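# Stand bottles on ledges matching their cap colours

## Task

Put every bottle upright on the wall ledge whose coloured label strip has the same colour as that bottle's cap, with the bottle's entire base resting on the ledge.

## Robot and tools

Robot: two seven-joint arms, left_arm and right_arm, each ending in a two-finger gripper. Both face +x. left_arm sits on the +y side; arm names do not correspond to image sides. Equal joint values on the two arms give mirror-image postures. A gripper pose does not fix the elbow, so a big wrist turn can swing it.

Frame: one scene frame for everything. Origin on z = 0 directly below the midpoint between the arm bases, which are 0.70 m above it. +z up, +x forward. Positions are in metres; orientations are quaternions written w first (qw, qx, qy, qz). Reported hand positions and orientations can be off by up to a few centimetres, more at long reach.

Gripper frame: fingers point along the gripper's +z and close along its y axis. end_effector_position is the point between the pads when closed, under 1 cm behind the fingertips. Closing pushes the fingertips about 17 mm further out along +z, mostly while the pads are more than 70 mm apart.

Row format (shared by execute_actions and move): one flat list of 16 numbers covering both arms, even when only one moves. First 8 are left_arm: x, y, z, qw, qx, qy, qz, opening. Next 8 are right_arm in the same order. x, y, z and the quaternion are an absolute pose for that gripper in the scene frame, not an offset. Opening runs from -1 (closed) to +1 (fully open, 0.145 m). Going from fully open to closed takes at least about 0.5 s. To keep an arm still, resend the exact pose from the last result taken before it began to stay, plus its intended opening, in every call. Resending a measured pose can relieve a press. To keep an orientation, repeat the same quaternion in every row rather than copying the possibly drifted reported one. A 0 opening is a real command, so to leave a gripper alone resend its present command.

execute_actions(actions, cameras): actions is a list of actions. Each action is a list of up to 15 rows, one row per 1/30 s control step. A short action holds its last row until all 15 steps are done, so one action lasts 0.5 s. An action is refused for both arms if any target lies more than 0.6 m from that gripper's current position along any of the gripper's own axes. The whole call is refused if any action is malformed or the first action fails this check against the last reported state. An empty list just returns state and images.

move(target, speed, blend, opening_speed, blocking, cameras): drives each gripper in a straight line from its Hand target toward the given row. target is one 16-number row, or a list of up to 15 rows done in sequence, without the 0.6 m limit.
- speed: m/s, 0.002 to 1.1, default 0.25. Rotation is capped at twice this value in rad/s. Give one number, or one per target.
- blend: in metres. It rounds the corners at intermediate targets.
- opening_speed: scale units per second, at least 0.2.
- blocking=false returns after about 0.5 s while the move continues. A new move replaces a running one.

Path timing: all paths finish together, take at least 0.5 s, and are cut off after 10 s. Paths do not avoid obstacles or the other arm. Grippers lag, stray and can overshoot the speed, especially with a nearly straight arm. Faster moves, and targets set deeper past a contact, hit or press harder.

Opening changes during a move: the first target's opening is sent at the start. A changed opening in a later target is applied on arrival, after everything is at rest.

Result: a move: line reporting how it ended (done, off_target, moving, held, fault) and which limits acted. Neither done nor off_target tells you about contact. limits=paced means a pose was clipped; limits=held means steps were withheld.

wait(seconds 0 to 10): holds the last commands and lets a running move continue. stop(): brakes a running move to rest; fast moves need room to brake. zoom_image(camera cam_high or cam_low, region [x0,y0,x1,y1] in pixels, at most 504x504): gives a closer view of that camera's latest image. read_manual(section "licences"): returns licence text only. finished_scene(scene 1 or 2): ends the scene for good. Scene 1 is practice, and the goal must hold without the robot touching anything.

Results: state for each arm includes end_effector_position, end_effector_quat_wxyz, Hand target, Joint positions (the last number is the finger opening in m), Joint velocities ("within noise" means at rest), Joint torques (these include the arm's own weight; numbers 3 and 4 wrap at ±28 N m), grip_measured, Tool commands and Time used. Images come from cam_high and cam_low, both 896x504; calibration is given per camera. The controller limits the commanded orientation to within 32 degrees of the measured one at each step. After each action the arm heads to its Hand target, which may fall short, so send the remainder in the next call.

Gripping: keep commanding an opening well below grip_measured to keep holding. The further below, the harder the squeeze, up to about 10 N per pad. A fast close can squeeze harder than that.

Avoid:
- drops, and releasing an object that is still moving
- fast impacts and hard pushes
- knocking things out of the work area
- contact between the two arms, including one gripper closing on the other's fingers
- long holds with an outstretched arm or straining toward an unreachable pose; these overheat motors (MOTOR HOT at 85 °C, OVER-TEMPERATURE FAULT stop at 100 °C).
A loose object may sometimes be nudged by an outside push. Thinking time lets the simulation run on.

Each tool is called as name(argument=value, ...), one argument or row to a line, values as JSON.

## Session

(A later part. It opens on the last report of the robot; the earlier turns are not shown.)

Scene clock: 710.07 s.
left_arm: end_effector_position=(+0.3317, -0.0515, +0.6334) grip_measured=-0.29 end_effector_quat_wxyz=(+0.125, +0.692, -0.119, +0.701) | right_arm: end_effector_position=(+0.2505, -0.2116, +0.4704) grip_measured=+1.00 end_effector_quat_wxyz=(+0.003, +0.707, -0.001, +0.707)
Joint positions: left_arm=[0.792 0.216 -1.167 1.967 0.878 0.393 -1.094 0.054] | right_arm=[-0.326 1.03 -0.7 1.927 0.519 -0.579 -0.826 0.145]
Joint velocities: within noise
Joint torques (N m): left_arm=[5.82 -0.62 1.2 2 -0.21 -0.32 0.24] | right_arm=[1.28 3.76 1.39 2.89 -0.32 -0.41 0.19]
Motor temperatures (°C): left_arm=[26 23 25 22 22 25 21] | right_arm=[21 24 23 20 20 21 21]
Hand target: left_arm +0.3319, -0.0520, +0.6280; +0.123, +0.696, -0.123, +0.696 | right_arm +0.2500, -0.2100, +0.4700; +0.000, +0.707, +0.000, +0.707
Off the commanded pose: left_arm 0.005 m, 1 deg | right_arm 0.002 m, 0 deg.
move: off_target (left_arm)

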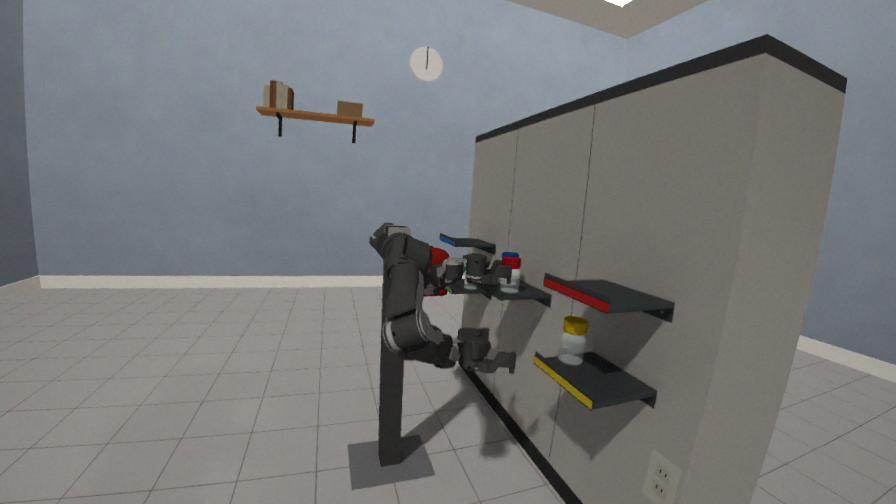

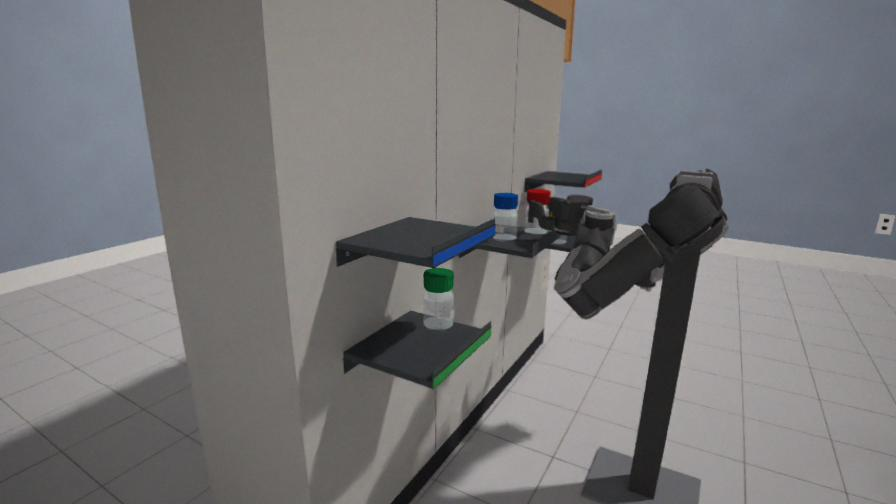

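move(
  target=[
    [0.332,-0.052,0.632,0.1228,0.6964,-0.1228,0.6964,-1,0.25,-0.21,0.47,0,0.7071,0,0.7071,1],
    [0.332,-0.052,0.632,0.1228,0.6964,-0.1228,0.6964,0.05,0.25,-0.21,0.47,0,0.7071,0,0.7071,1],
    [0.285,-0.035,0.636,0.1228,0.6964,-0.1228,0.6964,0.05,0.29,-0.185,0.53,0,0.7071,0,0.7071,1],
    [0.28,0.14,0.64,0.0617,0.7044,-0.0617,0.7044,0.05,0.295,-0.18,0.63,0,0.7071,0,0.7071,1],
    [0.28,0.185,0.60,0,0.7071,0,0.7071,1,0.298,-0.075,0.641,-0.1228,0.6964,0.1228,0.6964,1],
    [0.28,0.185,0.57,0,0.7071,0,0.7071,1,0.332,-0.060,0.639,-0.1228,0.6964,0.1228,0.6964,1],
  ],
  speed=0.14,
  opening_speed=1.2,
)

zoom_image(
  camera="cam_low",
  region=[440, 140, 620, 280],
)

zoom_image(
  camera="cam_high",
  region=[440, 200, 600, 320],
)

Scene clock: 734.90 s.
left_arm: end_effector_position=(+0.2801, +0.1854, +0.5713) grip_measured=+1.00 end_effector_quat_wxyz=(-0.001, +0.706, +0.000, +0.708) | right_arm: end_effector_position=(+0.3325, -0.0615, +0.6401) grip_measured=+1.00 end_effector_quat_wxyz=(-0.122, +0.696, +0.118, +0.698)
Joint positions: left_arm=[0.27 1.286 -1.049 2.319 0.812 -0.31 -1.064 0.145] | right_arm=[0.622 0.732 -0.854 2.234 1.018 0.352 -0.805 0.145]
Joint velocities: within noise
Joint torques (N m): left_arm=[2.99 3.26 1.43 2.85 -0.35 -0.44 0.14] | right_arm=[4.58 1.36 1.87 2.25 -0.37 -0.21 0.18]
Motor temperatures (°C): left_arm=[25 23 24 22 22 25 21] | right_arm=[21 24 23 20 20 21 21]
Hand target: left_arm +0.2800, +0.1851, +0.5700; +0.000, +0.707, +0.000, +0.707 | right_arm +0.3320, -0.0601, +0.6391; -0.123, +0.696, +0.123, +0.696
Off the commanded pose: left_arm 0.001 m, 0 deg | right_arm 0.002 m, 1 deg.
move: done

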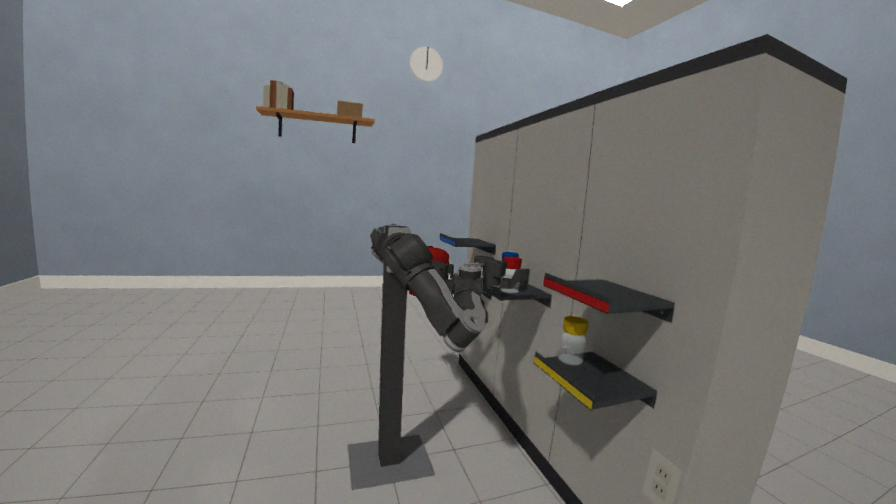

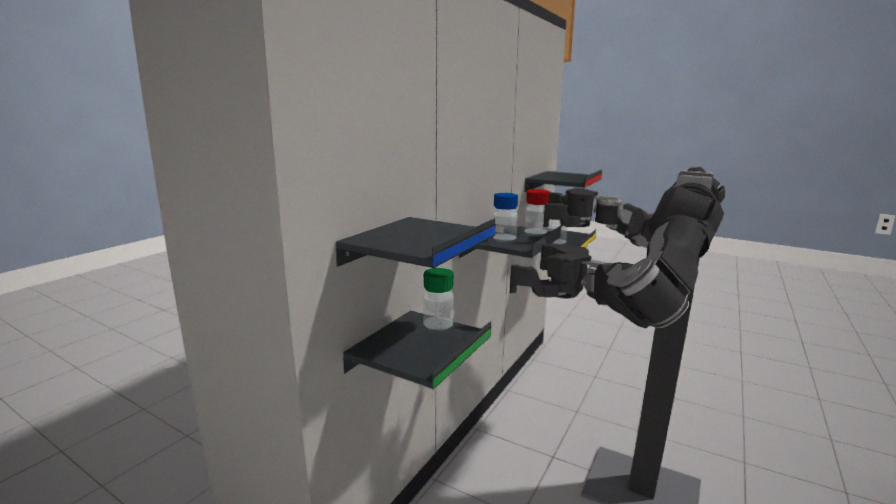

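Scaled by 2.800 from the camera's 896x504 image, which has a finer 1280x720 frame.

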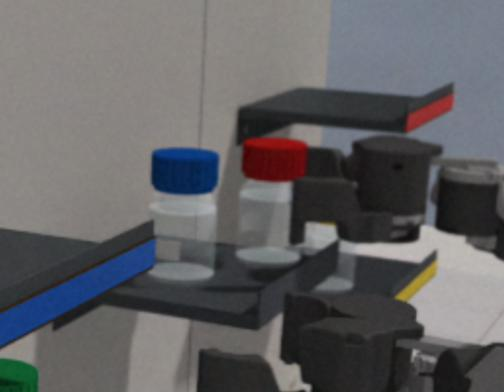

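Scaled by 3.150 from the camera's 896x504 image, which has a finer 1280x720 frame.

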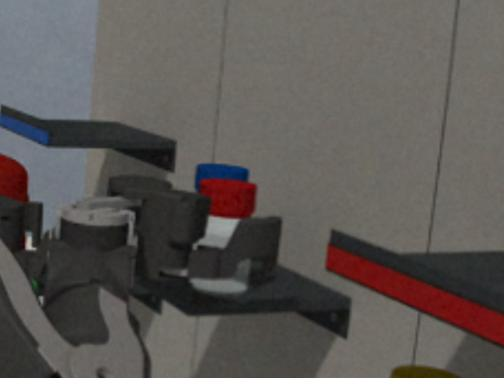

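move(
  target=[
    [0.28,0.185,0.57,0,0.7071,0,0.7071,1,0.332,-0.060,0.639,-0.1228,0.6964,0.1228,0.6964,-1],
    [0.28,0.185,0.57,0,0.7071,0,0.7071,1,0.332,-0.063,0.678,-0.1228,0.6964,0.1228,0.6964,-1],
    [0.28,0.18,0.63,0,0.7071,0,0.7071,1,0.345,-0.18,0.680,0,0.7071,0,0.7071,-1],
    [0.295,0.085,0.643,0.1228,0.6964,-0.1228,0.6964,1,0.345,-0.18,0.78,0,0.7071,0,0.7071,-1],
    [0.373,0.034,0.641,0.1228,0.6964,-0.1228,0.6964,1,0.36,-0.335,0.775,0,0.7071,0,0.7071,-1],
    [0.373,0.034,0.641,0.1228,0.6964,-0.1228,0.6964,1,0.36,-0.335,0.745,0,0.7071,0,0.7071,-1],
  ],
  speed=0.14,
  opening_speed=1.5,
)

zoom_image(
  camera="cam_low",
  region=[440, 120, 620, 260],
)

zoom_image(
  camera="cam_high",
  region=[440, 200, 680, 400],
)

Scene clock: 753.97 s.
left_arm: end_effector_position=(+0.3731, +0.0348, +0.6423) grip_measured=+1.00 end_effector_quat_wxyz=(+0.123, +0.696, -0.119, +0.698) | right_arm: end_effector_position=(+0.3608, -0.3351, +0.7393) grip_measured=-0.26 end_effector_quat_wxyz=(+0.001, +0.715, -0.001, +0.699)
Joint positions: left_arm=[0.885 0.621 -1.057 2.004 1.094 0.267 -0.827 0.145] | right_arm=[0.261 1.218 0.273 1.794 1.311 0.611 -0.145 0.056]
Joint velocities: within noise
Joint torques (N m): left_arm=[7.85 0.7 2 2.28 -0.28 -0.38 0.23] | right_arm=[4.5 6.34 5.18 1.44 -0.04 -0.82 0.2]
Motor temperatures (°C): left_arm=[24 23 24 22 22 25 21] | right_arm=[22 23 23 20 20 20 21]
Hand target: left_arm +0.3730, +0.0340, +0.6410; +0.123, +0.696, -0.123, +0.696 | right_arm +0.3599, -0.3350, +0.7451; +0.000, +0.707, +0.000, +0.707
Off the commanded pose: left_arm 0.002 m, 0 deg | right_arm 0.006 m, 1 deg.
move: off_target (right_arm)

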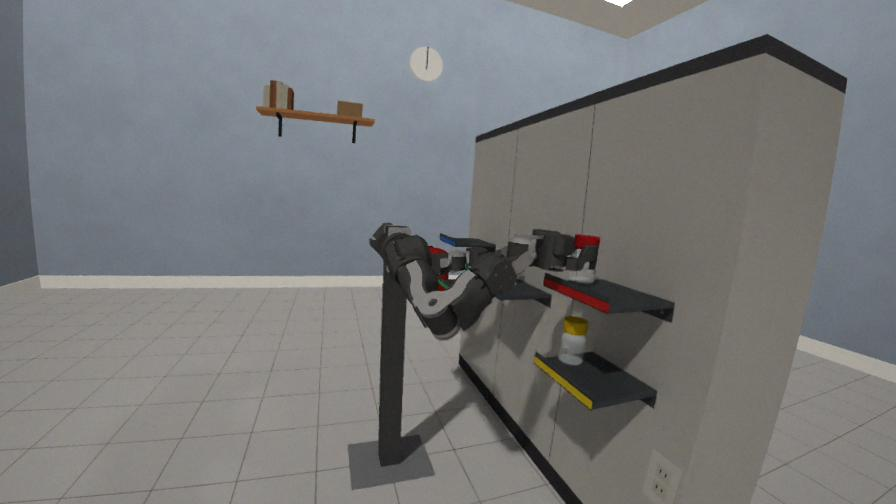

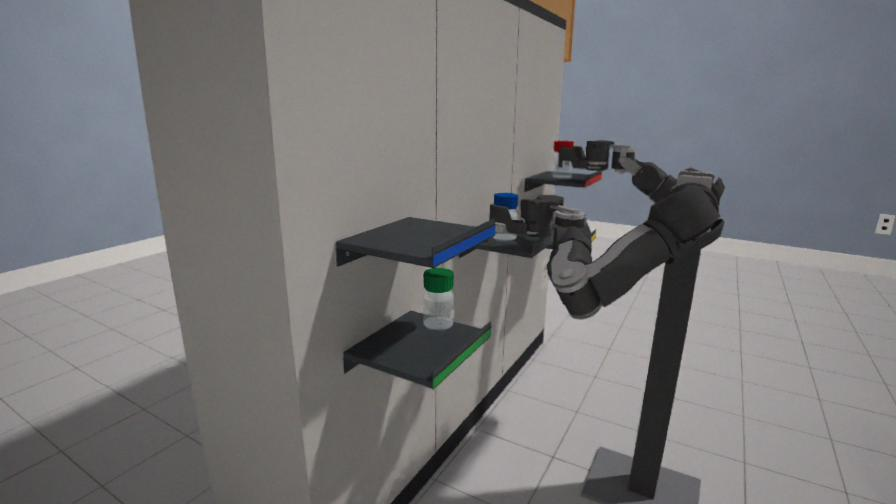

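Scaled by 2.800 from the camera's 896x504 image, which has a finer 1280x720 frame.

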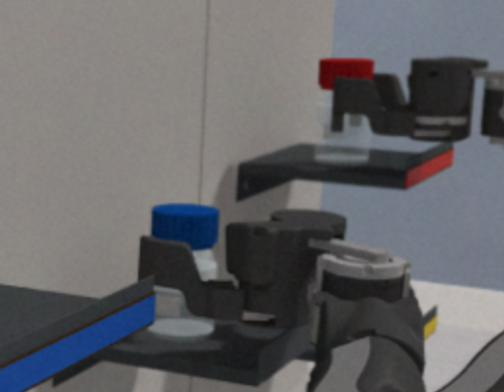

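Scaled by 2.100 from the camera's 896x504 image, which has a finer 1280x720 frame.

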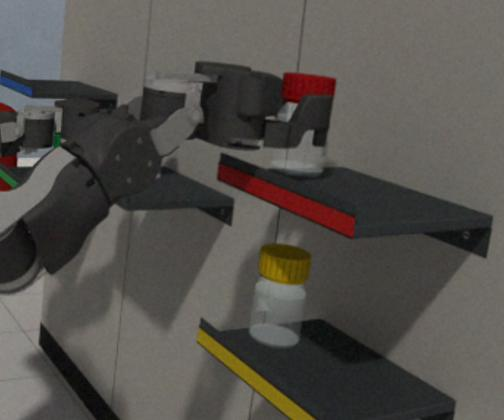

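move(
  target=[
    [0.373,0.034,0.641,0.1228,0.6964,-0.1228,0.6964,-1,0.36,-0.335,0.735,0,0.7071,0,0.7071,-1],
    [0.373,0.034,0.68,0.1228,0.6964,-0.1228,0.6964,-1,0.36,-0.335,0.735,0,0.7071,0,0.7071,-1],
  ],
  speed=0.08,
  opening_speed=1.5,
)

zoom_image(
  camera="cam_high",
  region=[520, 220, 680, 340],
)

Scene clock: 762.00 s.
left_arm: end_effector_position=(+0.3731, +0.0334, +0.6777) grip_measured=-0.31 end_effector_quat_wxyz=(+0.123, +0.699, -0.126, +0.693) | right_arm: end_effector_position=(+0.3603, -0.3354, +0.7344) grip_measured=-0.26 end_effector_quat_wxyz=(+0.002, +0.709, -0.001, +0.706)
Joint positions: left_arm=[0.991 0.601 -0.991 2.033 1.229 0.397 -0.871 0.052] | right_arm=[0.217 1.192 0.303 1.804 1.277 0.582 -0.131 0.056]
Joint velocities: within noise
Joint torques (N m): left_arm=[8.16 0.2 3.08 2.47 -0.37 -0.58 -0.06] | right_arm=[2.91 6.32 4.52 1.43 0.02 -0.53 0.16]
Motor temperatures (°C): left_arm=[25 23 24 22 22 25 21] | right_arm=[22 24 23 20 20 21 21]
Hand target: left_arm +0.3730, +0.0340, +0.6800; +0.123, +0.696, -0.123, +0.696 | right_arm +0.3600, -0.3350, +0.7350; +0.000, +0.707, +0.000, +0.707
Off the commanded pose: left_arm 0.002 m, 1 deg | right_arm 0.001 m, 0 deg.
move: done

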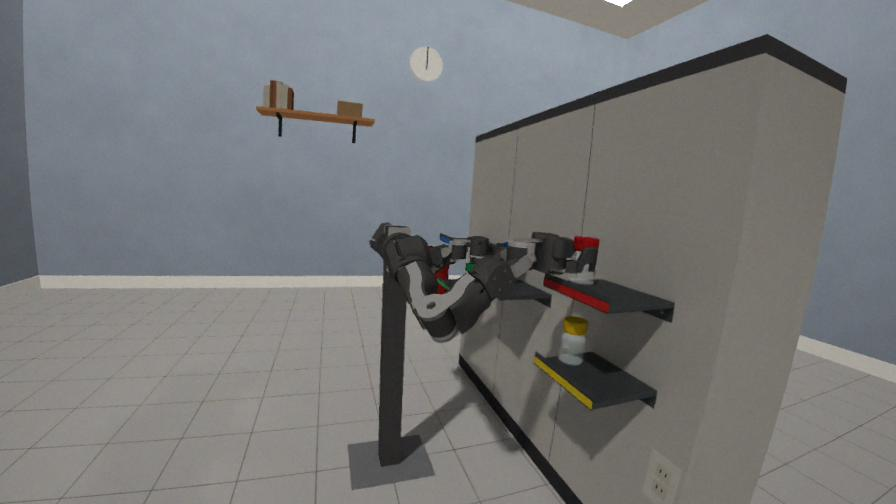

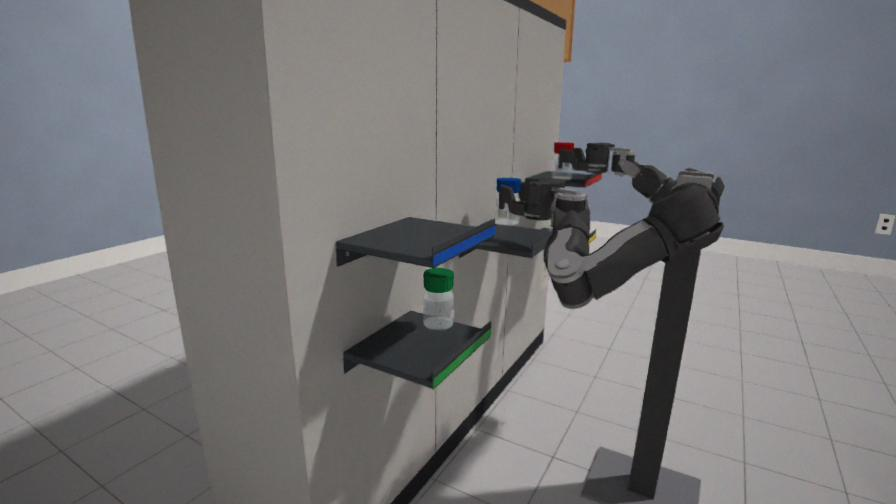

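Scaled by 3.150 from the camera's 896x504 image, which has a finer 1280x720 frame.

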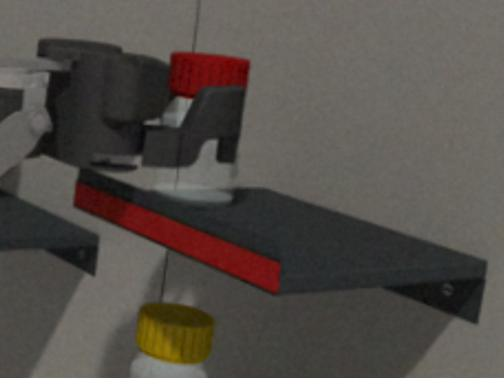

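move(
  target=[
    [0.37,0.05,0.68,0.1228,0.6964,-0.1228,0.6964,-1,0.36,-0.335,0.726,0,0.7071,0,0.7071,-1],
    [0.34,0.178,0.68,0,0.7071,0,0.7071,-1,0.36,-0.335,0.726,0,0.7071,0,0.7071,-1],
  ],
  speed=[0.04,0.13],
  cameras=["cam_high"],
)

zoom_image(
  camera="cam_high",
  region=[520, 220, 680, 340],
)

Scene clock: 772.67 s.
left_arm: end_effector_position=(+0.3403, +0.1780, +0.6774) grip_measured=-0.31 end_effector_quat_wxyz=(-0.001, +0.711, -0.003, +0.703) | right_arm: end_effector_position=(+0.3593, -0.3343, +0.7336) grip_measured=-0.26 end_effector_quat_wxyz=(+0.001, +0.696, +0.003, +0.718)
Joint positions: left_arm=[0.765 1.155 -0.776 2.293 1.374 0.23 -0.991 0.052] | right_arm=[0.111 1.241 0.331 1.813 1.315 0.466 -0.136 0.056]
Joint velocities: within noise
Joint torques (N m): left_arm=[5.63 2.44 3.08 1.83 -0.47 -0.66 0] | right_arm=[1.83 6.76 3.04 0.77 0.26 0.09 -0.11]
Motor temperatures (°C): left_arm=[26 22 25 22 22 25 21] | right_arm=[22 24 24 20 20 21 21]
Hand target: left_arm +0.3400, +0.1780, +0.6800; +0.000, +0.707, +0.000, +0.707 | right_arm +0.3600, -0.3349, +0.7261; +0.000, +0.707, +0.000, +0.707
Off the commanded pose: left_arm 0.003 m, 1 deg | right_arm 0.008 m, 2 deg.
move: off_target (right_arm)
Images, in order (width x height): cam_high 896x504.

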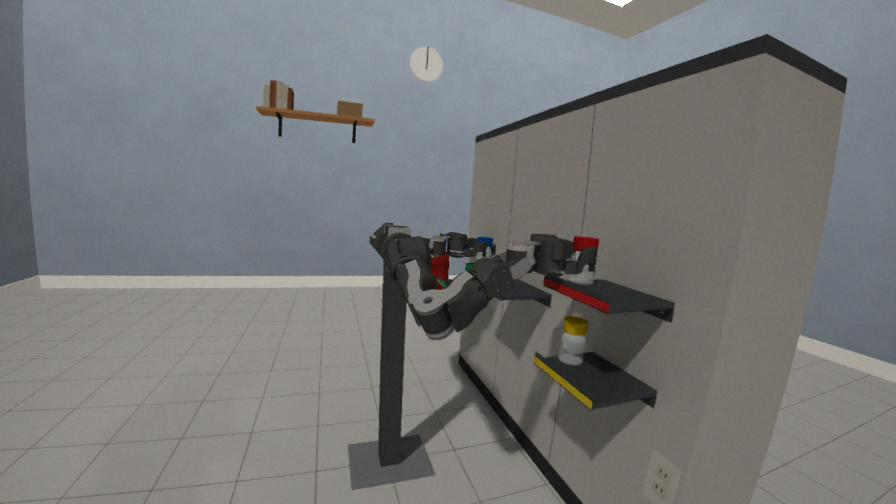

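Scaled by 3.150 from the camera's 896x504 image, which has a finer 1280x720 frame.

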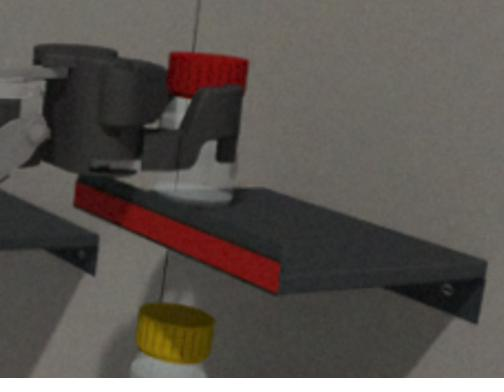

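move(
  target=[
    [0.34,0.178,0.70,0,0.7071,0,0.7071,-1,0.36,-0.335,0.733,0,0.7071,0,0.7071,-1],
    [0.34,0.178,0.70,0,0.7071,0,0.7071,-1,0.36,-0.335,0.733,0,0.7071,0,0.7071,0.1],
    [0.34,0.178,0.778,0,0.7071,0,0.7071,-1,0.28,-0.335,0.738,0,0.7071,0,0.7071,0.1],
    [0.365,0.34,0.775,0,0.7071,0,0.7071,-1,0.28,-0.20,0.738,0,0.7071,0,0.7071,0.1],
    [0.365,0.34,0.748,0,0.7071,0,0.7071,-1,0.28,-0.20,0.70,0,0.7071,0,0.7071,1],
    [0.365,0.34,0.733,0,0.7071,0,0.7071,-1,0.28,-0.20,0.67,0,0.7071,0,0.7071,1],
  ],
  speed=[0.13,0.13,0.13,0.15,0.1,0.04],
  opening_speed=1.2,
)

zoom_image(
  camera="cam_low",
  region=[340, 120, 540, 280],
)

Scene clock: 794.50 s.
left_arm: end_effector_position=(+0.3642, +0.3403, +0.7434) grip_measured=-0.31 end_effector_quat_wxyz=(-0.001, +0.692, -0.001, +0.722) | right_arm: end_effector_position=(+0.2808, -0.2013, +0.6705) grip_measured=+1.00 end_effector_quat_wxyz=(-0.065, +0.670, +0.066, +0.737)
Joint positions: left_arm=[0.163 1.309 0.262 1.764 1.368 0.421 -0.131 0.052] | right_arm=[-0.333 0.784 0.409 2.441 0.984 0.421 -0.222 0.145]
Joint velocities: within noise
Joint torques (N m): left_arm=[2.55 6.58 2.04 1.24 0.21 0.11 0] | right_arm=[1.33 3.34 1.26 2.19 -0.05 -0.56 0.05]
Motor temperatures (°C): left_arm=[25 23 26 21 22 25 21] | right_arm=[21 24 23 20 20 21 21]
Hand target: left_arm +0.3652, +0.3399, +0.7332; +0.000, +0.707, +0.000, +0.707 | right_arm +0.2807, -0.2004, +0.6698; -0.067, +0.670, +0.066, +0.737
Off the commanded pose: left_arm 0.010 m, 2 deg | right_arm 0.002 m, 12 deg.
joint sent to its limit (right arm) — joint 4 (elbow), upper limit, where the elbow is as bent as it goes. The joint targets are off in orientation, not in position.
move: off_target (left_arm, right_arm); target 5's new opening was sent with right_arm's hand 0.002 m and 14 deg from that target

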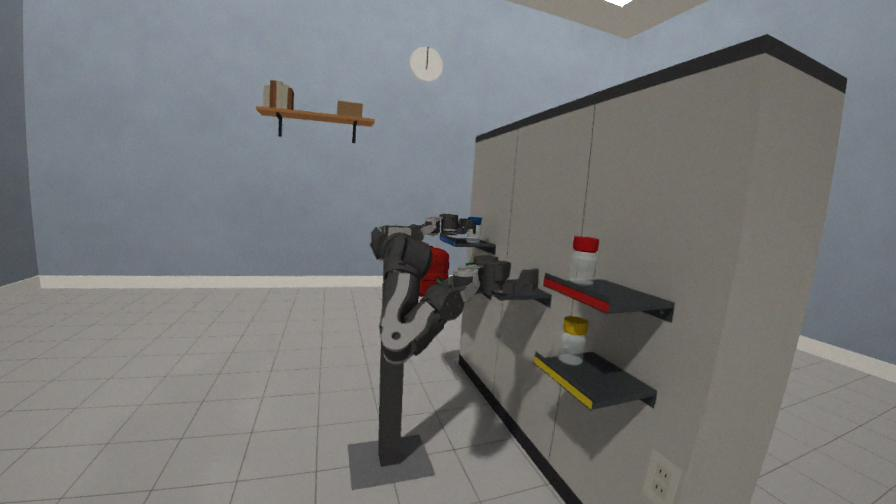

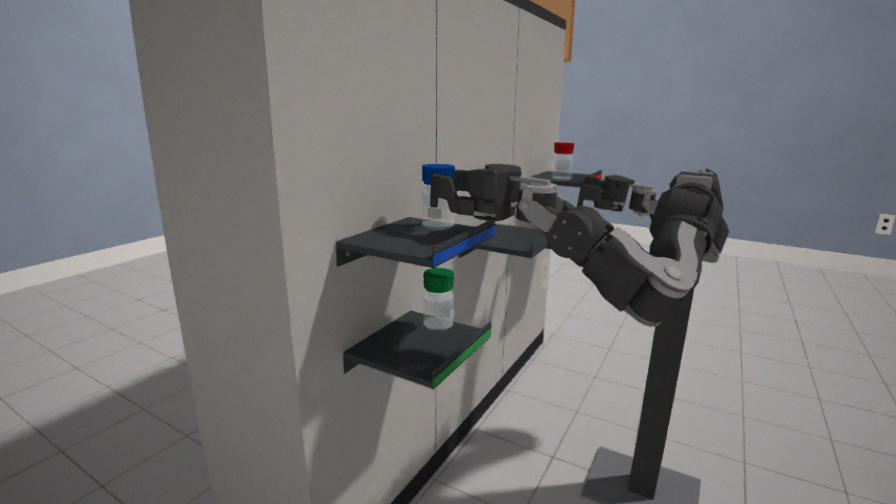

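Scaled by 2.520 from the camera's 896x504 image, which has a finer 1280x720 frame.

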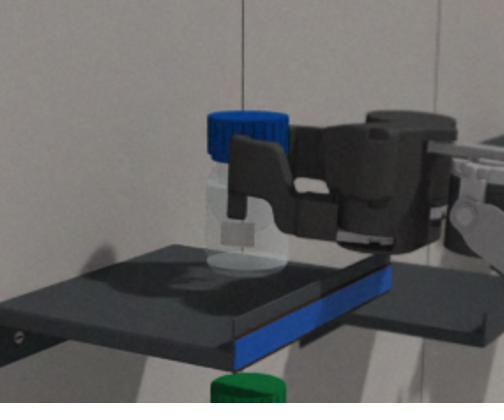

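move(
  target=[
    [0.365,0.34,0.743,0,0.7071,0,0.7071,-1,0.28,-0.20,0.60,0,0.7071,0,0.7071,1],
    [0.365,0.34,0.743,0,0.7071,0,0.7071,0.1,0.28,-0.20,0.60,0,0.7071,0,0.7071,1],
    [0.28,0.34,0.747,0,0.7071,0,0.7071,0.1,0.28,-0.20,0.55,0,0.7071,0,0.7071,1],
    [0.28,0.20,0.745,0,0.7071,0,0.7071,0.1,0.25,-0.20,0.48,0,0.7071,0,0.7071,1],
  ],
  speed=0.13,
  opening_speed=1.2,
)

zoom_image(
  camera="cam_low",
  region=[320, 100, 640, 400],
)

zoom_image(
  camera="cam_high",
  region=[440, 200, 700, 420],
)

Scene clock: 811.07 s.
left_arm: end_effector_position=(+0.2813, +0.2014, +0.7456) grip_measured=+0.10 end_effector_quat_wxyz=(+0.057, +0.690, -0.083, +0.716) | right_arm: end_effector_position=(+0.2501, -0.2017, +0.4800) grip_measured=+1.00 end_effector_quat_wxyz=(+0.003, +0.708, -0.003, +0.706)
Joint positions: left_arm=[0.142 1.045 0.462 2.43 1.584 0.781 -0.555 0.083] | right_arm=[-0.62 0.517 -0.107 1.989 0.36 -0.282 -0.309 0.145]
Joint velocities: within noise
Joint torques (N m): left_arm=[2.78 5.05 2.03 0.38 -0.03 -0.53 0.22] | right_arm=[0.44 2.68 0.57 3.7 -0.12 -0.52 0.14]
Motor temperatures (°C): left_arm=[24 24 25 21 22 25 21] | right_arm=[21 24 23 20 20 21 21]
Hand target: left_arm +0.2809, +0.2004, +0.7452; +0.058, +0.691, -0.086, +0.715 | right_arm +0.2500, -0.2000, +0.4801; +0.000, +0.707, +0.000, +0.707
Off the commanded pose: left_arm 0.002 m, 12 deg | right_arm 0.002 m, 0 deg.
joint sent to its limit (left arm) — joint 4 (elbow), upper limit, where the elbow is as bent as it goes; joint 5 (forearm roll), upper limit; joint 6 (wrist pitch), upper limit. The joint targets are off in orientation, not in position.
move: off_target (left_arm)

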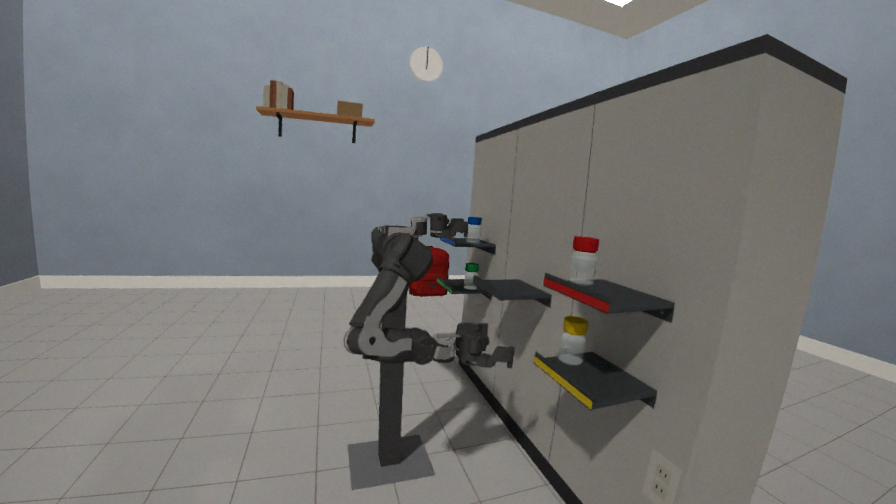

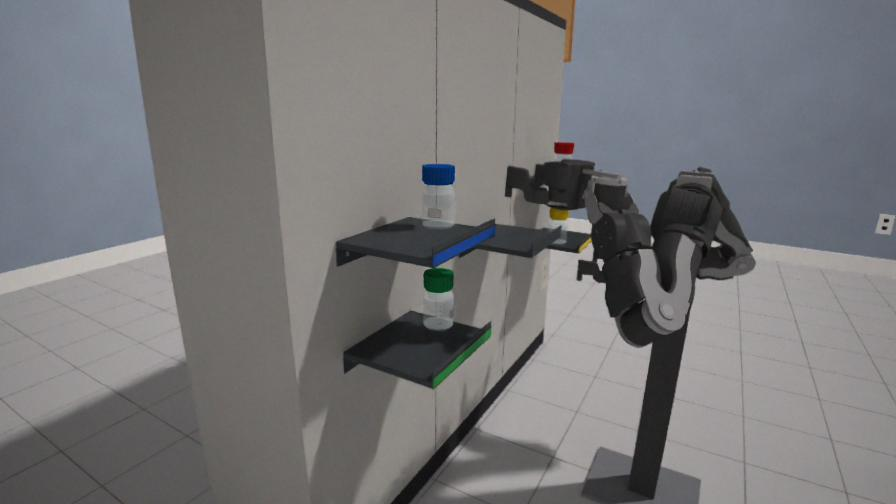

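Scaled by 1.575 from the camera's 896x504 image, which has a finer 1280x720 frame.

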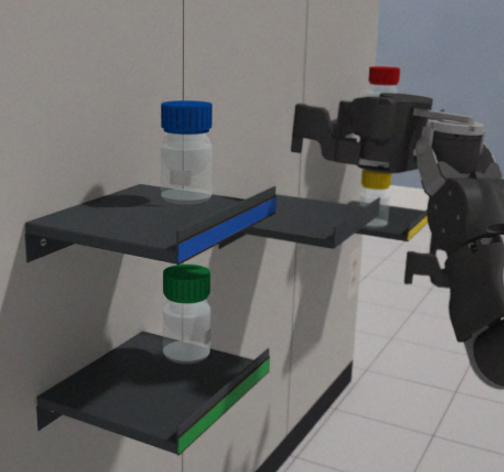

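Scaled by 1.938 from the camera's 896x504 image, which has a finer 1280x720 frame.

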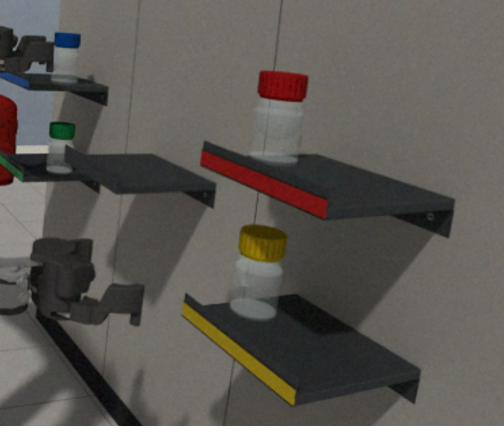

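finished_scene(
  scene=1,
)

The scene is finished: the task was done.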